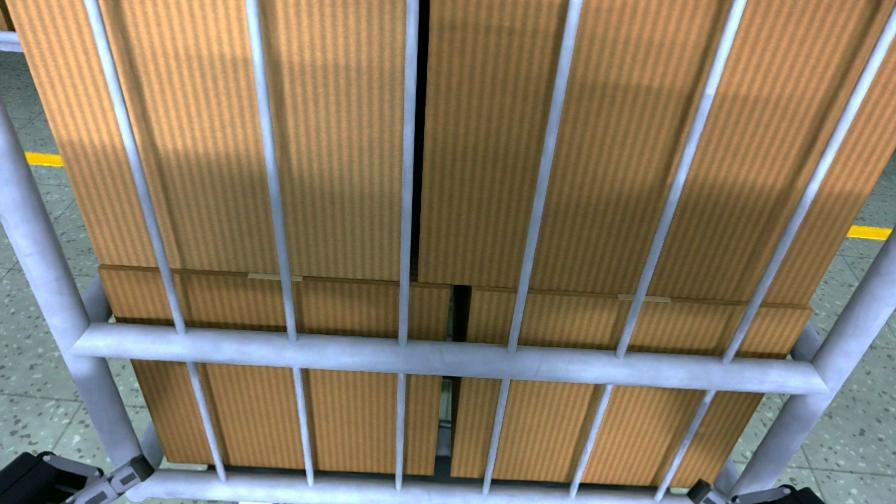

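Request:
move --base '{"x_m_s": 0.05, "for_s": 3}' --blocking false

Request:
wait --seconds 1.3

Request:
move --base '{"x_m_s": 0.03, "for_s": 2}' --blocking false

Request:
wait --seconds 0.7

Request:
move --base '{"x_m_s": 0.06, "turn_rad_s": -0.024, "for_s": 2.5}'

Request:
move --base '{"x_m_s": -0.3, "for_s": 1.65}' --cameras '["head_camera"]'

Request:
zoom_image --camera "head_camera" --region '[230, 250, 350, 355]'

Request:
zoom_image --camera "head_camera" --region '[490, 260, 610, 365]'

Scene clock: 848.80 s.
Joint torques (N m): left_arm=[-4.25 5.05 2.37 -9.29 0.6 -1.15 0.15] | right_arm=[-3.17 -7.73 -4.71 -8.73 0.02 -1.46 -0.4]
External joint torques (N m): left_arm=[-0.22 -1.06 -1.07 0.64 0.08 0.29 0.11] | right_arm=[0.17 -1.11 -0.87 0.56 0.24 0.04 -0.36]
Wrist force (N): left_arm=[-8.5 0.0 -13.4] | right_arm=[1.5 -2.2 2.8]
Wrist torque (N m): left_arm=[-0.30 -0.06 -0.09] | right_arm=[-0.73 0.14 -0.06]
Wrist force, peak (N): left_arm=[-8.4 -0.3 -13.9] | right_arm=[1.6 -2.3 3.2]
move: moving
base_odometry: x=+2.963 y=-1.211 heading=-0.241
lidar_m: 0.68 0.70 4.43 5.29 5.57 6.61 6.44 6.78 5.39 5.27 4.04 0.71
base_status: moving
joint_positions: torso_squat_rad=+1.150 torso_shift_rad=+0.360 torso_pitch_rad=+0.750 torso_yaw_rad=+0.000 left_shoulder_pitch_rad=-0.383 left_shoulder_roll_rad=+0.282 left_shoulder_yaw_rad=+0.304 left_elbow_rad=-1.825 left_forearm_roll_rad=+1.001 left_wrist_pitch_rad=+0.374 left_hand_roll_rad=+0.429 right_shoulder_pitch_rad=-0.367 right_shoulder_roll_rad=-0.344 right_shoulder_yaw_rad=-0.248 right_elbow_rad=-1.823 right_forearm_roll_rad=-0.956 right_wrist_pitch_rad=+0.317 right_hand_roll_rad=-0.526 head_pan_rad=+0.000 head_tilt_rad=+0.000 left_hand_little=-1.000 left_hand_ring=-1.000 left_hand_middle=-1.000 left_hand_index=-1.013 left_hand_thumb_turn=+0.500 left_hand_thumb_bend=+1.000 left_hand_force_limit=+1.000 left_hand_speed=+0.300 right_hand_little=-1.000 right_hand_ring=-1.000 right_hand_middle=-1.000 right_hand_index=-1.005 right_hand_thumb_turn=+0.500 right_hand_thumb_bend=+1.000 right_hand_force_limit=-0.200 right_hand_speed=+0.300
joint_status: not commanded
wheel_motors_off: 0
left_hand_stopped_by: target,target,target,target,target,target
right_hand_stopped_by: target,target,target,target,target,target
left_little_load_n: 0.0
left_ring_load_n: 0.0
left_middle_load_n: 0.0
left_index_load_n: 0.0
left_thumb_bend_load_n: 0.0
left_thumb_turn_load_n: -0.5
right_little_load_n: 0.0
right_ring_load_n: 0.0
right_middle_load_n: 0.0
right_index_load_n: 0.0
right_thumb_bend_load_n: 0.0
right_thumb_turn_load_n: -0.5
motor_effort: left_wheel=+8(28) right_wheel=+4(19)
chest: x=+0.0836 y=-0.0007 z=+0.7745 quat_wxyz=(+0.931, +0.001, +0.366, +0.000) (m; base frame)
left_hand: x=+0.5751 y=+0.2207 z=+0.4402 quat_wxyz=(+0.067, -0.787, +0.221, -0.572) (m; base frame)
right_hand: x=+0.5748 y=-0.2197 z=+0.4394 quat_wxyz=(+0.573, -0.222, +0.786, -0.065) (m; base frame)
pictures: none

Scene clock: 850.10 s.
Joint torques (N m): left_arm=[-4.27 5.19 2.56 -9.17 0.53 -1.15 0.18] | right_arm=[-3.5 -7.9 -5.24 -8.86 -0.24 -1.49 -0.47]
External joint torques (N m): left_arm=[-0.24 -0.92 -0.88 0.76 0 0.29 0.14] | right_arm=[-0.16 -1.27 -1.4 0.44 -0.02 0 -0.43]
Wrist force (N): left_arm=[-8.4 -0.2 -13.2] | right_arm=[1.2 -2.5 3.0]
Wrist torque (N m): left_arm=[-0.34 -0.06 -0.07] | right_arm=[-0.78 0.18 -0.06]
Wrist force, peak (N): left_arm=[-9.0 0.0 -13.5] | right_arm=[1.4 -2.3 3.2]
earlier move: moving
base_odometry: x=+3.026 y=-1.227 heading=-0.241
lidar_m: 0.61 0.64 4.33 5.29 5.56 6.68 6.52 6.85 5.40 5.26 2.44 0.64
base_status: moving
joint_positions: torso_squat_rad=+1.150 torso_shift_rad=+0.360 torso_pitch_rad=+0.750 torso_yaw_rad=+0.000 left_shoulder_pitch_rad=-0.383 left_shoulder_roll_rad=+0.282 left_shoulder_yaw_rad=+0.304 left_elbow_rad=-1.825 left_forearm_roll_rad=+1.001 left_wrist_pitch_rad=+0.374 left_hand_roll_rad=+0.429 right_shoulder_pitch_rad=-0.367 right_shoulder_roll_rad=-0.344 right_shoulder_yaw_rad=-0.248 right_elbow_rad=-1.823 right_forearm_roll_rad=-0.956 right_wrist_pitch_rad=+0.317 right_hand_roll_rad=-0.526 head_pan_rad=+0.000 head_tilt_rad=+0.000 left_hand_little=-1.000 left_hand_ring=-1.000 left_hand_middle=-1.000 left_hand_index=-1.013 left_hand_thumb_turn=+0.500 left_hand_thumb_bend=+1.000 left_hand_force_limit=+1.000 left_hand_speed=+0.300 right_hand_little=-1.000 right_hand_ring=-1.000 right_hand_middle=-1.000 right_hand_index=-1.005 right_hand_thumb_turn=+0.500 right_hand_thumb_bend=+1.000 right_hand_force_limit=-0.200 right_hand_speed=+0.300
joint_status: not commanded
wheel_motors_off: 0
left_hand_stopped_by: target,target,target,target,target,target
right_hand_stopped_by: target,target,target,target,target,target
left_little_load_n: 0.0
left_ring_load_n: 0.0
left_middle_load_n: 0.0
left_index_load_n: 0.0
left_thumb_bend_load_n: 0.0
left_thumb_turn_load_n: 0.0
right_little_load_n: 0.0
right_ring_load_n: 0.0
right_middle_load_n: 0.0
right_index_load_n: 0.0
right_thumb_bend_load_n: 0.0
right_thumb_turn_load_n: 0.0
motor_effort: left_wheel=+4(28) right_wheel=+6(19)
chest: x=+0.0836 y=-0.0007 z=+0.7745 quat_wxyz=(+0.931, +0.001, +0.366, +0.000) (m; base frame)
left_hand: x=+0.5751 y=+0.2207 z=+0.4402 quat_wxyz=(+0.067, -0.787, +0.221, -0.572) (m; base frame)
right_hand: x=+0.5748 y=-0.2197 z=+0.4394 quat_wxyz=(+0.573, -0.222, +0.786, -0.065) (m; base frame)
wait: 1.30 s; no rest
pictures: none

Scene clock: 850.60 s.
Joint torques (N m): left_arm=[-4.05 5.22 2.63 -9.28 0.62 -1.15 0.11] | right_arm=[-2.96 -8.06 -5.31 -8.97 0 -1.45 -0.56]
External joint torques (N m): left_arm=[-0.02 -0.89 -0.81 0.64 0.1 0.29 0.07] | right_arm=[0.37 -1.43 -1.47 0.33 0.22 0.04 -0.53]
Wrist force (N): left_arm=[-8.8 -0.2 -13.4] | right_arm=[1.5 -2.0 2.7]
Wrist torque (N m): left_arm=[-0.35 0.00 -0.11] | right_arm=[-0.67 0.12 -0.04]
Wrist force, peak (N): left_arm=[-8.6 -0.1 -13.8] | right_arm=[1.2 -2.4 3.4]
move: moving
base_odometry: x=+3.041 y=-1.230 heading=-0.241
lidar_m: 0.60 0.62 4.31 5.29 5.56 6.70 6.53 6.86 5.39 5.27 2.42 0.63
base_status: moving
joint_positions: torso_squat_rad=+1.150 torso_shift_rad=+0.360 torso_pitch_rad=+0.750 torso_yaw_rad=+0.000 left_shoulder_pitch_rad=-0.383 left_shoulder_roll_rad=+0.282 left_shoulder_yaw_rad=+0.304 left_elbow_rad=-1.825 left_forearm_roll_rad=+1.001 left_wrist_pitch_rad=+0.374 left_hand_roll_rad=+0.429 right_shoulder_pitch_rad=-0.367 right_shoulder_roll_rad=-0.344 right_shoulder_yaw_rad=-0.248 right_elbow_rad=-1.823 right_forearm_roll_rad=-0.956 right_wrist_pitch_rad=+0.317 right_hand_roll_rad=-0.526 head_pan_rad=+0.000 head_tilt_rad=+0.000 left_hand_little=-1.000 left_hand_ring=-1.000 left_hand_middle=-1.000 left_hand_index=-1.013 left_hand_thumb_turn=+0.500 left_hand_thumb_bend=+1.000 left_hand_force_limit=+1.000 left_hand_speed=+0.300 right_hand_little=-1.000 right_hand_ring=-1.000 right_hand_middle=-1.000 right_hand_index=-1.005 right_hand_thumb_turn=+0.500 right_hand_thumb_bend=+1.000 right_hand_force_limit=-0.200 right_hand_speed=+0.300
joint_status: not commanded
wheel_motors_off: 0
left_hand_stopped_by: target,target,target,target,target,target
right_hand_stopped_by: target,target,target,target,target,target
left_little_load_n: 0.0
left_ring_load_n: 0.0
left_middle_load_n: 0.0
left_index_load_n: 0.0
left_thumb_bend_load_n: 0.0
left_thumb_turn_load_n: 0.0
right_little_load_n: 0.0
right_ring_load_n: 0.0
right_middle_load_n: 0.0
right_index_load_n: 0.0
right_thumb_bend_load_n: 0.0
right_thumb_turn_load_n: -0.5
motor_effort: left_wheel=+4(8) right_wheel=+6(12)
chest: x=+0.0836 y=-0.0007 z=+0.7745 quat_wxyz=(+0.931, +0.001, +0.366, +0.000) (m; base frame)
left_hand: x=+0.5751 y=+0.2207 z=+0.4401 quat_wxyz=(+0.067, -0.787, +0.221, -0.572) (m; base frame)
right_hand: x=+0.5748 y=-0.2197 z=+0.4394 quat_wxyz=(+0.573, -0.222, +0.786, -0.065) (m; base frame)
pictures: none

Scene clock: 851.30 s.
Joint torques (N m): left_arm=[-21.09 5.89 2.25 -9.23 0.23 -3.9 0.29] | right_arm=[-29.06 -8.23 -6.59 -6.97 1.19 -5.88 -0.36]
External joint torques (N m): left_arm=[-16.33 -0.29 -1.2 0.69 -0.26 -2.38 0.24] | right_arm=[-24.82 -1.37 -2.35 2.12 1.32 -4.18 -0.33]
Wrist force (N): left_arm=[-14.5 6.4 -83.1] | right_arm=[3.0 13.1 -102.9]
Wrist torque (N m): left_arm=[1.82 -0.06 -0.28] | right_arm=[2.72 0.32 0.02]
Wrist force, peak (N): left_arm=[-14.5 6.4 -83.1] | right_arm=[3.0 13.1 -102.9]
earlier move: moving
base_odometry: x=+3.061 y=-1.235 heading=-0.241
lidar_m: 0.58 0.61 4.29 5.29 5.56 6.72 6.55 6.90 5.40 5.27 2.38 0.60
base_status: moving
joint_positions: torso_squat_rad=+1.150 torso_shift_rad=+0.359 torso_pitch_rad=+0.749 torso_yaw_rad=+0.000 left_shoulder_pitch_rad=-0.380 left_shoulder_roll_rad=+0.282 left_shoulder_yaw_rad=+0.304 left_elbow_rad=-1.825 left_forearm_roll_rad=+1.001 left_wrist_pitch_rad=+0.374 left_hand_roll_rad=+0.429 right_shoulder_pitch_rad=-0.363 right_shoulder_roll_rad=-0.344 right_shoulder_yaw_rad=-0.248 right_elbow_rad=-1.823 right_forearm_roll_rad=-0.956 right_wrist_pitch_rad=+0.318 right_hand_roll_rad=-0.526 head_pan_rad=+0.000 head_tilt_rad=+0.000 left_hand_little=-1.000 left_hand_ring=-1.000 left_hand_middle=-1.000 left_hand_index=-1.014 left_hand_thumb_turn=+0.500 left_hand_thumb_bend=+1.000 left_hand_force_limit=+1.000 left_hand_speed=+0.300 right_hand_little=-1.000 right_hand_ring=-1.000 right_hand_middle=-1.000 right_hand_index=-1.007 right_hand_thumb_turn=+0.500 right_hand_thumb_bend=+1.000 right_hand_force_limit=-0.200 right_hand_speed=+0.300
joint_status: not commanded
wheel_motors_off: 0
left_hand_stopped_by: target,target,target,target,target,target
right_hand_stopped_by: target,target,target,target,target,target
left_little_load_n: 0.0
left_ring_load_n: 0.0
left_middle_load_n: 0.0
left_index_load_n: -13.5
left_thumb_bend_load_n: 0.0
left_thumb_turn_load_n: 0.0
right_little_load_n: 0.0
right_ring_load_n: 0.0
right_middle_load_n: 0.0
right_index_load_n: -19.0
right_thumb_bend_load_n: 0.0
right_thumb_turn_load_n: 0.0
motor_effort: left_wheel=+28(29) right_wheel=+55(55)
chest: x=+0.0831 y=-0.0007 z=+0.7747 quat_wxyz=(+0.931, +0.001, +0.366, +0.000) (m; base frame)
left_hand: x=+0.5740 y=+0.2210 z=+0.4398 quat_wxyz=(+0.067, -0.788, +0.221, -0.571) (m; base frame)
right_hand: x=+0.5730 y=-0.2205 z=+0.4385 quat_wxyz=(+0.572, -0.222, +0.787, -0.065) (m; base frame)
wait: 0.70 s; no rest
pictures: none

Scene clock: 854.47 s.
Joint torques (N m): left_arm=[-4.32 5.2 2.45 -9.4 0.56 -1.22 0.16] | right_arm=[-8.12 -10.52 -10.36 -9.33 0.21 -3.8 -0.86]
External joint torques (N m): left_arm=[-0.29 -0.92 -0.99 0.53 0.04 0.22 0.12] | right_arm=[-4.79 -3.91 -6.49 -0.04 0.42 -2.3 -0.82]
Wrist force (N): left_arm=[-8.3 -0.2 -13.2] | right_arm=[3.8 7.3 -8.8]
Wrist torque (N m): left_arm=[-0.33 -0.08 -0.07] | right_arm=[0.05 0.06 0.01]
Wrist force, peak (N): left_arm=[-20.6 1.9 -135.5] | right_arm=[-8.2 84.0 -137.1]
move: done
base_odometry: x=+3.209 y=-1.276 heading=-0.301
lidar_m: 0.59 0.62 2.29 5.28 5.46 6.98 6.70 6.93 5.48 5.27 2.30 0.61
base_status: done (sent for 2.5 of 2.5 s)
joint_positions: torso_squat_rad=+1.150 torso_shift_rad=+0.360 torso_pitch_rad=+0.750 torso_yaw_rad=+0.000 left_shoulder_pitch_rad=-0.383 left_shoulder_roll_rad=+0.282 left_shoulder_yaw_rad=+0.304 left_elbow_rad=-1.825 left_forearm_roll_rad=+1.001 left_wrist_pitch_rad=+0.374 left_hand_roll_rad=+0.429 right_shoulder_pitch_rad=-0.366 right_shoulder_roll_rad=-0.343 right_shoulder_yaw_rad=-0.246 right_elbow_rad=-1.823 right_forearm_roll_rad=-0.956 right_wrist_pitch_rad=+0.318 right_hand_roll_rad=-0.526 head_pan_rad=+0.000 head_tilt_rad=+0.000 left_hand_little=-1.000 left_hand_ring=-1.000 left_hand_middle=-1.000 left_hand_index=-1.013 left_hand_thumb_turn=+0.500 left_hand_thumb_bend=+1.000 left_hand_force_limit=+1.000 left_hand_speed=+0.300 right_hand_little=-1.000 right_hand_ring=-1.000 right_hand_middle=-1.000 right_hand_index=-1.005 right_hand_thumb_turn=+0.500 right_hand_thumb_bend=+1.000 right_hand_force_limit=-0.200 right_hand_speed=+0.300
joint_status: not commanded
wheel_motors_off: 0
left_hand_stopped_by: target,target,target,target,target,target
right_hand_stopped_by: target,target,target,target,target,target
left_little_load_n: 0.0
left_ring_load_n: 0.0
left_middle_load_n: 0.0
left_index_load_n: 0.0
left_thumb_bend_load_n: 0.0
left_thumb_turn_load_n: 0.0
right_little_load_n: 0.5
right_ring_load_n: 0.0
right_middle_load_n: 0.0
right_index_load_n: 0.0
right_thumb_bend_load_n: 0.0
right_thumb_turn_load_n: -0.5
motor_effort: left_wheel=+6(65) right_wheel=+3(67)
chest: x=+0.0835 y=-0.0007 z=+0.7746 quat_wxyz=(+0.931, +0.001, +0.366, +0.000) (m; base frame)
left_hand: x=+0.5751 y=+0.2208 z=+0.4403 quat_wxyz=(+0.067, -0.787, +0.220, -0.572) (m; base frame)
right_hand: x=+0.5740 y=-0.2190 z=+0.4387 quat_wxyz=(+0.572, -0.222, +0.787, -0.064) (m; base frame)
pictures: none

Scene clock: 857.57 s.
Joint torques (N m): left_arm=[-4.29 5.12 2.32 -9.49 0.53 -1.25 0.19] | right_arm=[-3.22 -8.49 -5.3 -9.25 -0.05 -1.76 -0.57]
External joint torques (N m): left_arm=[-0.25 -0.99 -1.13 0.44 0 0.19 0.15] | right_arm=[0.12 -1.86 -1.46 0.04 0.16 -0.26 -0.54]
Wrist force (N): left_arm=[-8.5 -0.3 -13.1] | right_arm=[2.2 -1.7 4.0]
Wrist torque (N m): left_arm=[-0.37 -0.03 -0.08] | right_arm=[-0.71 -0.03 -0.01]
Wrist force, peak (N): left_arm=[-8.4 -0.2 -13.9] | right_arm=[3.4 7.7 -8.2]
move: done
base_odometry: x=+2.731 y=-1.128 heading=-0.301
lidar_m: 1.10 1.16 4.51 5.27 5.46 6.46 6.20 6.40 5.49 5.28 4.63 2.31
base_status: done (sent for 1.67 of 1.67 s)
joint_positions: torso_squat_rad=+1.150 torso_shift_rad=+0.360 torso_pitch_rad=+0.750 torso_yaw_rad=+0.000 left_shoulder_pitch_rad=-0.383 left_shoulder_roll_rad=+0.282 left_shoulder_yaw_rad=+0.304 left_elbow_rad=-1.825 left_forearm_roll_rad=+1.001 left_wrist_pitch_rad=+0.374 left_hand_roll_rad=+0.429 right_shoulder_pitch_rad=-0.367 right_shoulder_roll_rad=-0.344 right_shoulder_yaw_rad=-0.248 right_elbow_rad=-1.823 right_forearm_roll_rad=-0.956 right_wrist_pitch_rad=+0.317 right_hand_roll_rad=-0.526 head_pan_rad=+0.000 head_tilt_rad=+0.000 left_hand_little=-1.000 left_hand_ring=-1.000 left_hand_middle=-1.000 left_hand_index=-1.013 left_hand_thumb_turn=+0.500 left_hand_thumb_bend=+1.000 left_hand_force_limit=+1.000 left_hand_speed=+0.300 right_hand_little=-1.000 right_hand_ring=-1.000 right_hand_middle=-1.000 right_hand_index=-1.005 right_hand_thumb_turn=+0.500 right_hand_thumb_bend=+1.000 right_hand_force_limit=-0.200 right_hand_speed=+0.300
joint_status: not commanded
wheel_motors_off: 0
left_hand_stopped_by: target,target,target,target,target,target
right_hand_stopped_by: target,target,target,target,target,target
left_little_load_n: 0.0
left_ring_load_n: 0.0
left_middle_load_n: 0.0
left_index_load_n: 0.0
left_thumb_bend_load_n: 0.0
left_thumb_turn_load_n: -0.5
right_little_load_n: 0.0
right_ring_load_n: 0.0
right_middle_load_n: 0.0
right_index_load_n: 0.0
right_thumb_bend_load_n: 0.0
right_thumb_turn_load_n: 0.0
motor_effort: left_wheel=+0(16) right_wheel=+2(36)
chest: x=+0.0836 y=-0.0007 z=+0.7745 quat_wxyz=(+0.931, +0.001, +0.366, +0.000) (m; base frame)
left_hand: x=+0.5751 y=+0.2208 z=+0.4401 quat_wxyz=(+0.067, -0.787, +0.220, -0.572) (m; base frame)
right_hand: x=+0.5748 y=-0.2197 z=+0.4394 quat_wxyz=(+0.573, -0.222, +0.786, -0.065) (m; base frame)
pictures: head_camera
camera_calibration:
head_camera: T_world_to_cam=[[0.00534223, -0.997818, 0.0658064, -0.0580563], [-0.600552, -0.0558196, -0.797635, 0.904344], [0.799568, -0.035259, -0.59954, 0.288454], [0, 0, 0, 1]] pos_world=[0.312777, 0.0027211, 0.898097]

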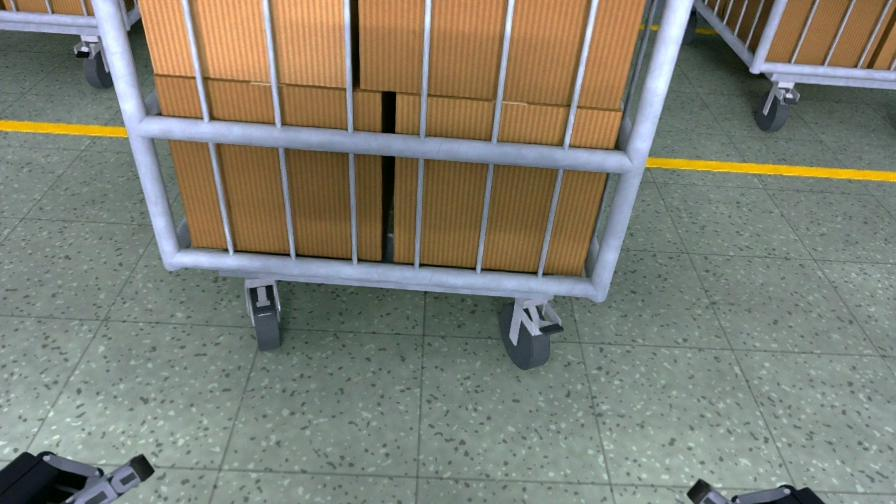

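Scaled by 4.200 from the camera's 896x504 image, which has a finer 1280x720 frame.

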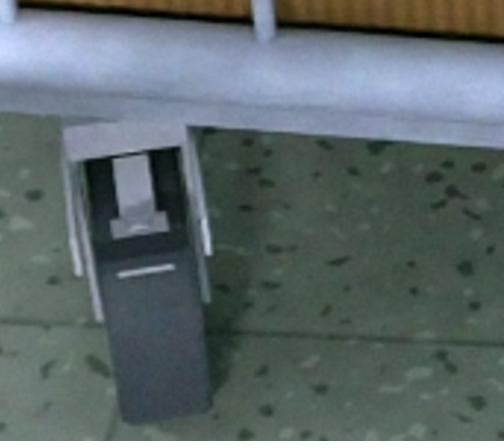

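Scaled by 4.200 from the camera's 896x504 image, which has a finer 1280x720 frame.

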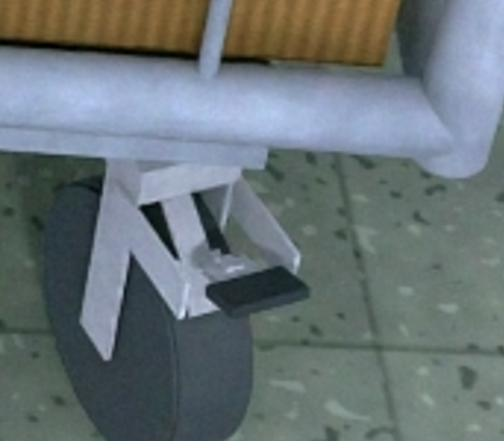

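Request:
move --joints '{"head_tilt_rad": -0.3}' --cameras '["head_camera"]'

Request:
zoom_image --camera "head_camera" --region '[540, 150, 896, 350]'

Request:
zoom_image --camera "head_camera" --region '[0, 150, 200, 300]'

Scene clock: 858.87 s.
Joint torques (N m): left_arm=[-4.15 4.89 2.6 -9.41 0.64 -1.16 0.21] | right_arm=[-2.99 -8.34 -5.46 -9.14 -0.15 -1.68 -0.7]
External joint torques (N m): left_arm=[-0.11 -1.22 -0.84 0.52 0.11 0.28 0.17] | right_arm=[0.34 -1.71 -1.61 0.15 0.06 -0.19 -0.66]
Wrist force (N): left_arm=[-8.2 -0.8 -13.3] | right_arm=[2.1 -1.6 3.5]
Wrist torque (N m): left_arm=[-0.43 -0.09 -0.05] | right_arm=[-0.67 0.00 -0.02]
Wrist force, peak (N): left_arm=[-8.6 -0.8 -13.5] | right_arm=[1.9 -1.9 4.2]
move: done
base_odometry: x=+2.731 y=-1.128 heading=-0.301
lidar_m: 1.09 1.15 4.51 5.28 5.45 6.45 6.20 6.41 5.49 5.28 4.63 2.31
base_status: not commanded
joint_positions: torso_squat_rad=+1.150 torso_shift_rad=+0.360 torso_pitch_rad=+0.750 torso_yaw_rad=+0.000 left_shoulder_pitch_rad=-0.383 left_shoulder_roll_rad=+0.282 left_shoulder_yaw_rad=+0.304 left_elbow_rad=-1.825 left_forearm_roll_rad=+1.001 left_wrist_pitch_rad=+0.374 left_hand_roll_rad=+0.429 right_shoulder_pitch_rad=-0.367 right_shoulder_roll_rad=-0.344 right_shoulder_yaw_rad=-0.248 right_elbow_rad=-1.823 right_forearm_roll_rad=-0.956 right_wrist_pitch_rad=+0.317 right_hand_roll_rad=-0.526 head_pan_rad=+0.000 head_tilt_rad=-0.300 left_hand_little=-1.000 left_hand_ring=-1.000 left_hand_middle=-1.000 left_hand_index=-1.013 left_hand_thumb_turn=+0.500 left_hand_thumb_bend=+1.000 left_hand_force_limit=+1.000 left_hand_speed=+0.300 right_hand_little=-1.000 right_hand_ring=-1.000 right_hand_middle=-1.000 right_hand_index=-1.005 right_hand_thumb_turn=+0.500 right_hand_thumb_bend=+1.000 right_hand_force_limit=-0.200 right_hand_speed=+0.300
joint_status: all done
wheel_motors_off: 0
left_hand_stopped_by: target,target,target,target,target,target
right_hand_stopped_by: target,target,target,target,target,target
left_little_load_n: 0.0
left_ring_load_n: 0.0
left_middle_load_n: 0.0
left_index_load_n: 0.0
left_thumb_bend_load_n: 0.0
left_thumb_turn_load_n: 0.0
right_little_load_n: 0.0
right_ring_load_n: 0.0
right_middle_load_n: 0.0
right_index_load_n: 0.0
right_thumb_bend_load_n: 0.0
right_thumb_turn_load_n: 0.0
motor_effort: left_wheel=+0(2) right_wheel=+1(2)
chest: x=+0.0836 y=-0.0007 z=+0.7745 quat_wxyz=(+0.931, +0.001, +0.366, +0.000) (m; base frame)
left_hand: x=+0.5751 y=+0.2208 z=+0.4401 quat_wxyz=(+0.067, -0.787, +0.220, -0.572) (m; base frame)
right_hand: x=+0.5748 y=-0.2197 z=+0.4394 quat_wxyz=(+0.573, -0.222, +0.786, -0.065) (m; base frame)
pictures: head_camera
camera_calibration:
head_camera: T_world_to_cam=[[-0.0148407, -0.997805, 0.0645356, -0.052209], [-0.338077, -0.0557341, -0.939467, 0.970913], [0.941002, -0.0357604, -0.336507, 0.0168046], [0, 0, 0, 1]] pos_world=[0.311655, 0.00261948, 0.921165]

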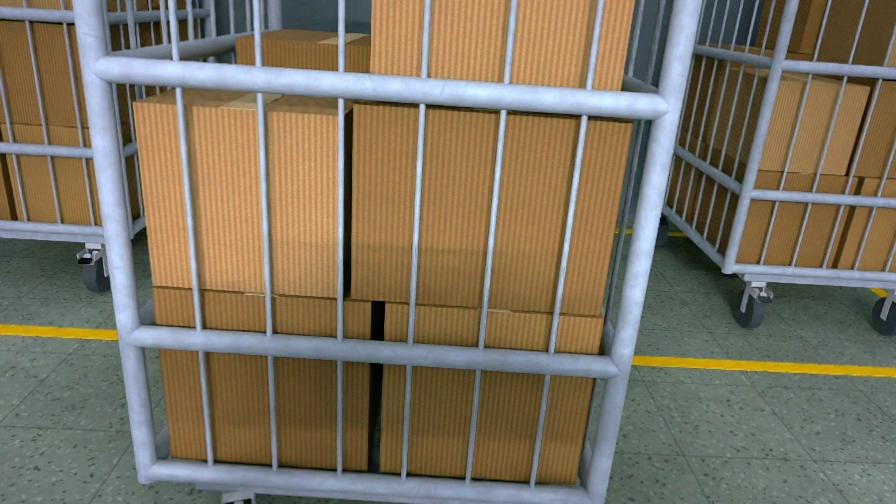

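Scaled by 1.416 from the camera's 896x504 image, which has a finer 1280x720 frame.

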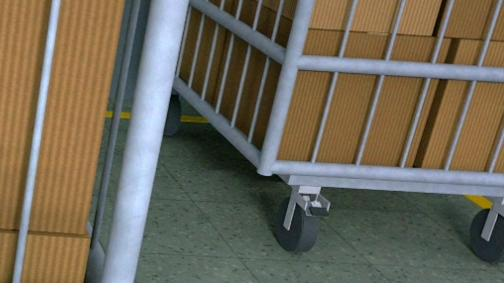

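Scaled by 2.520 from the camera's 896x504 image, which has a finer 1280x720 frame.

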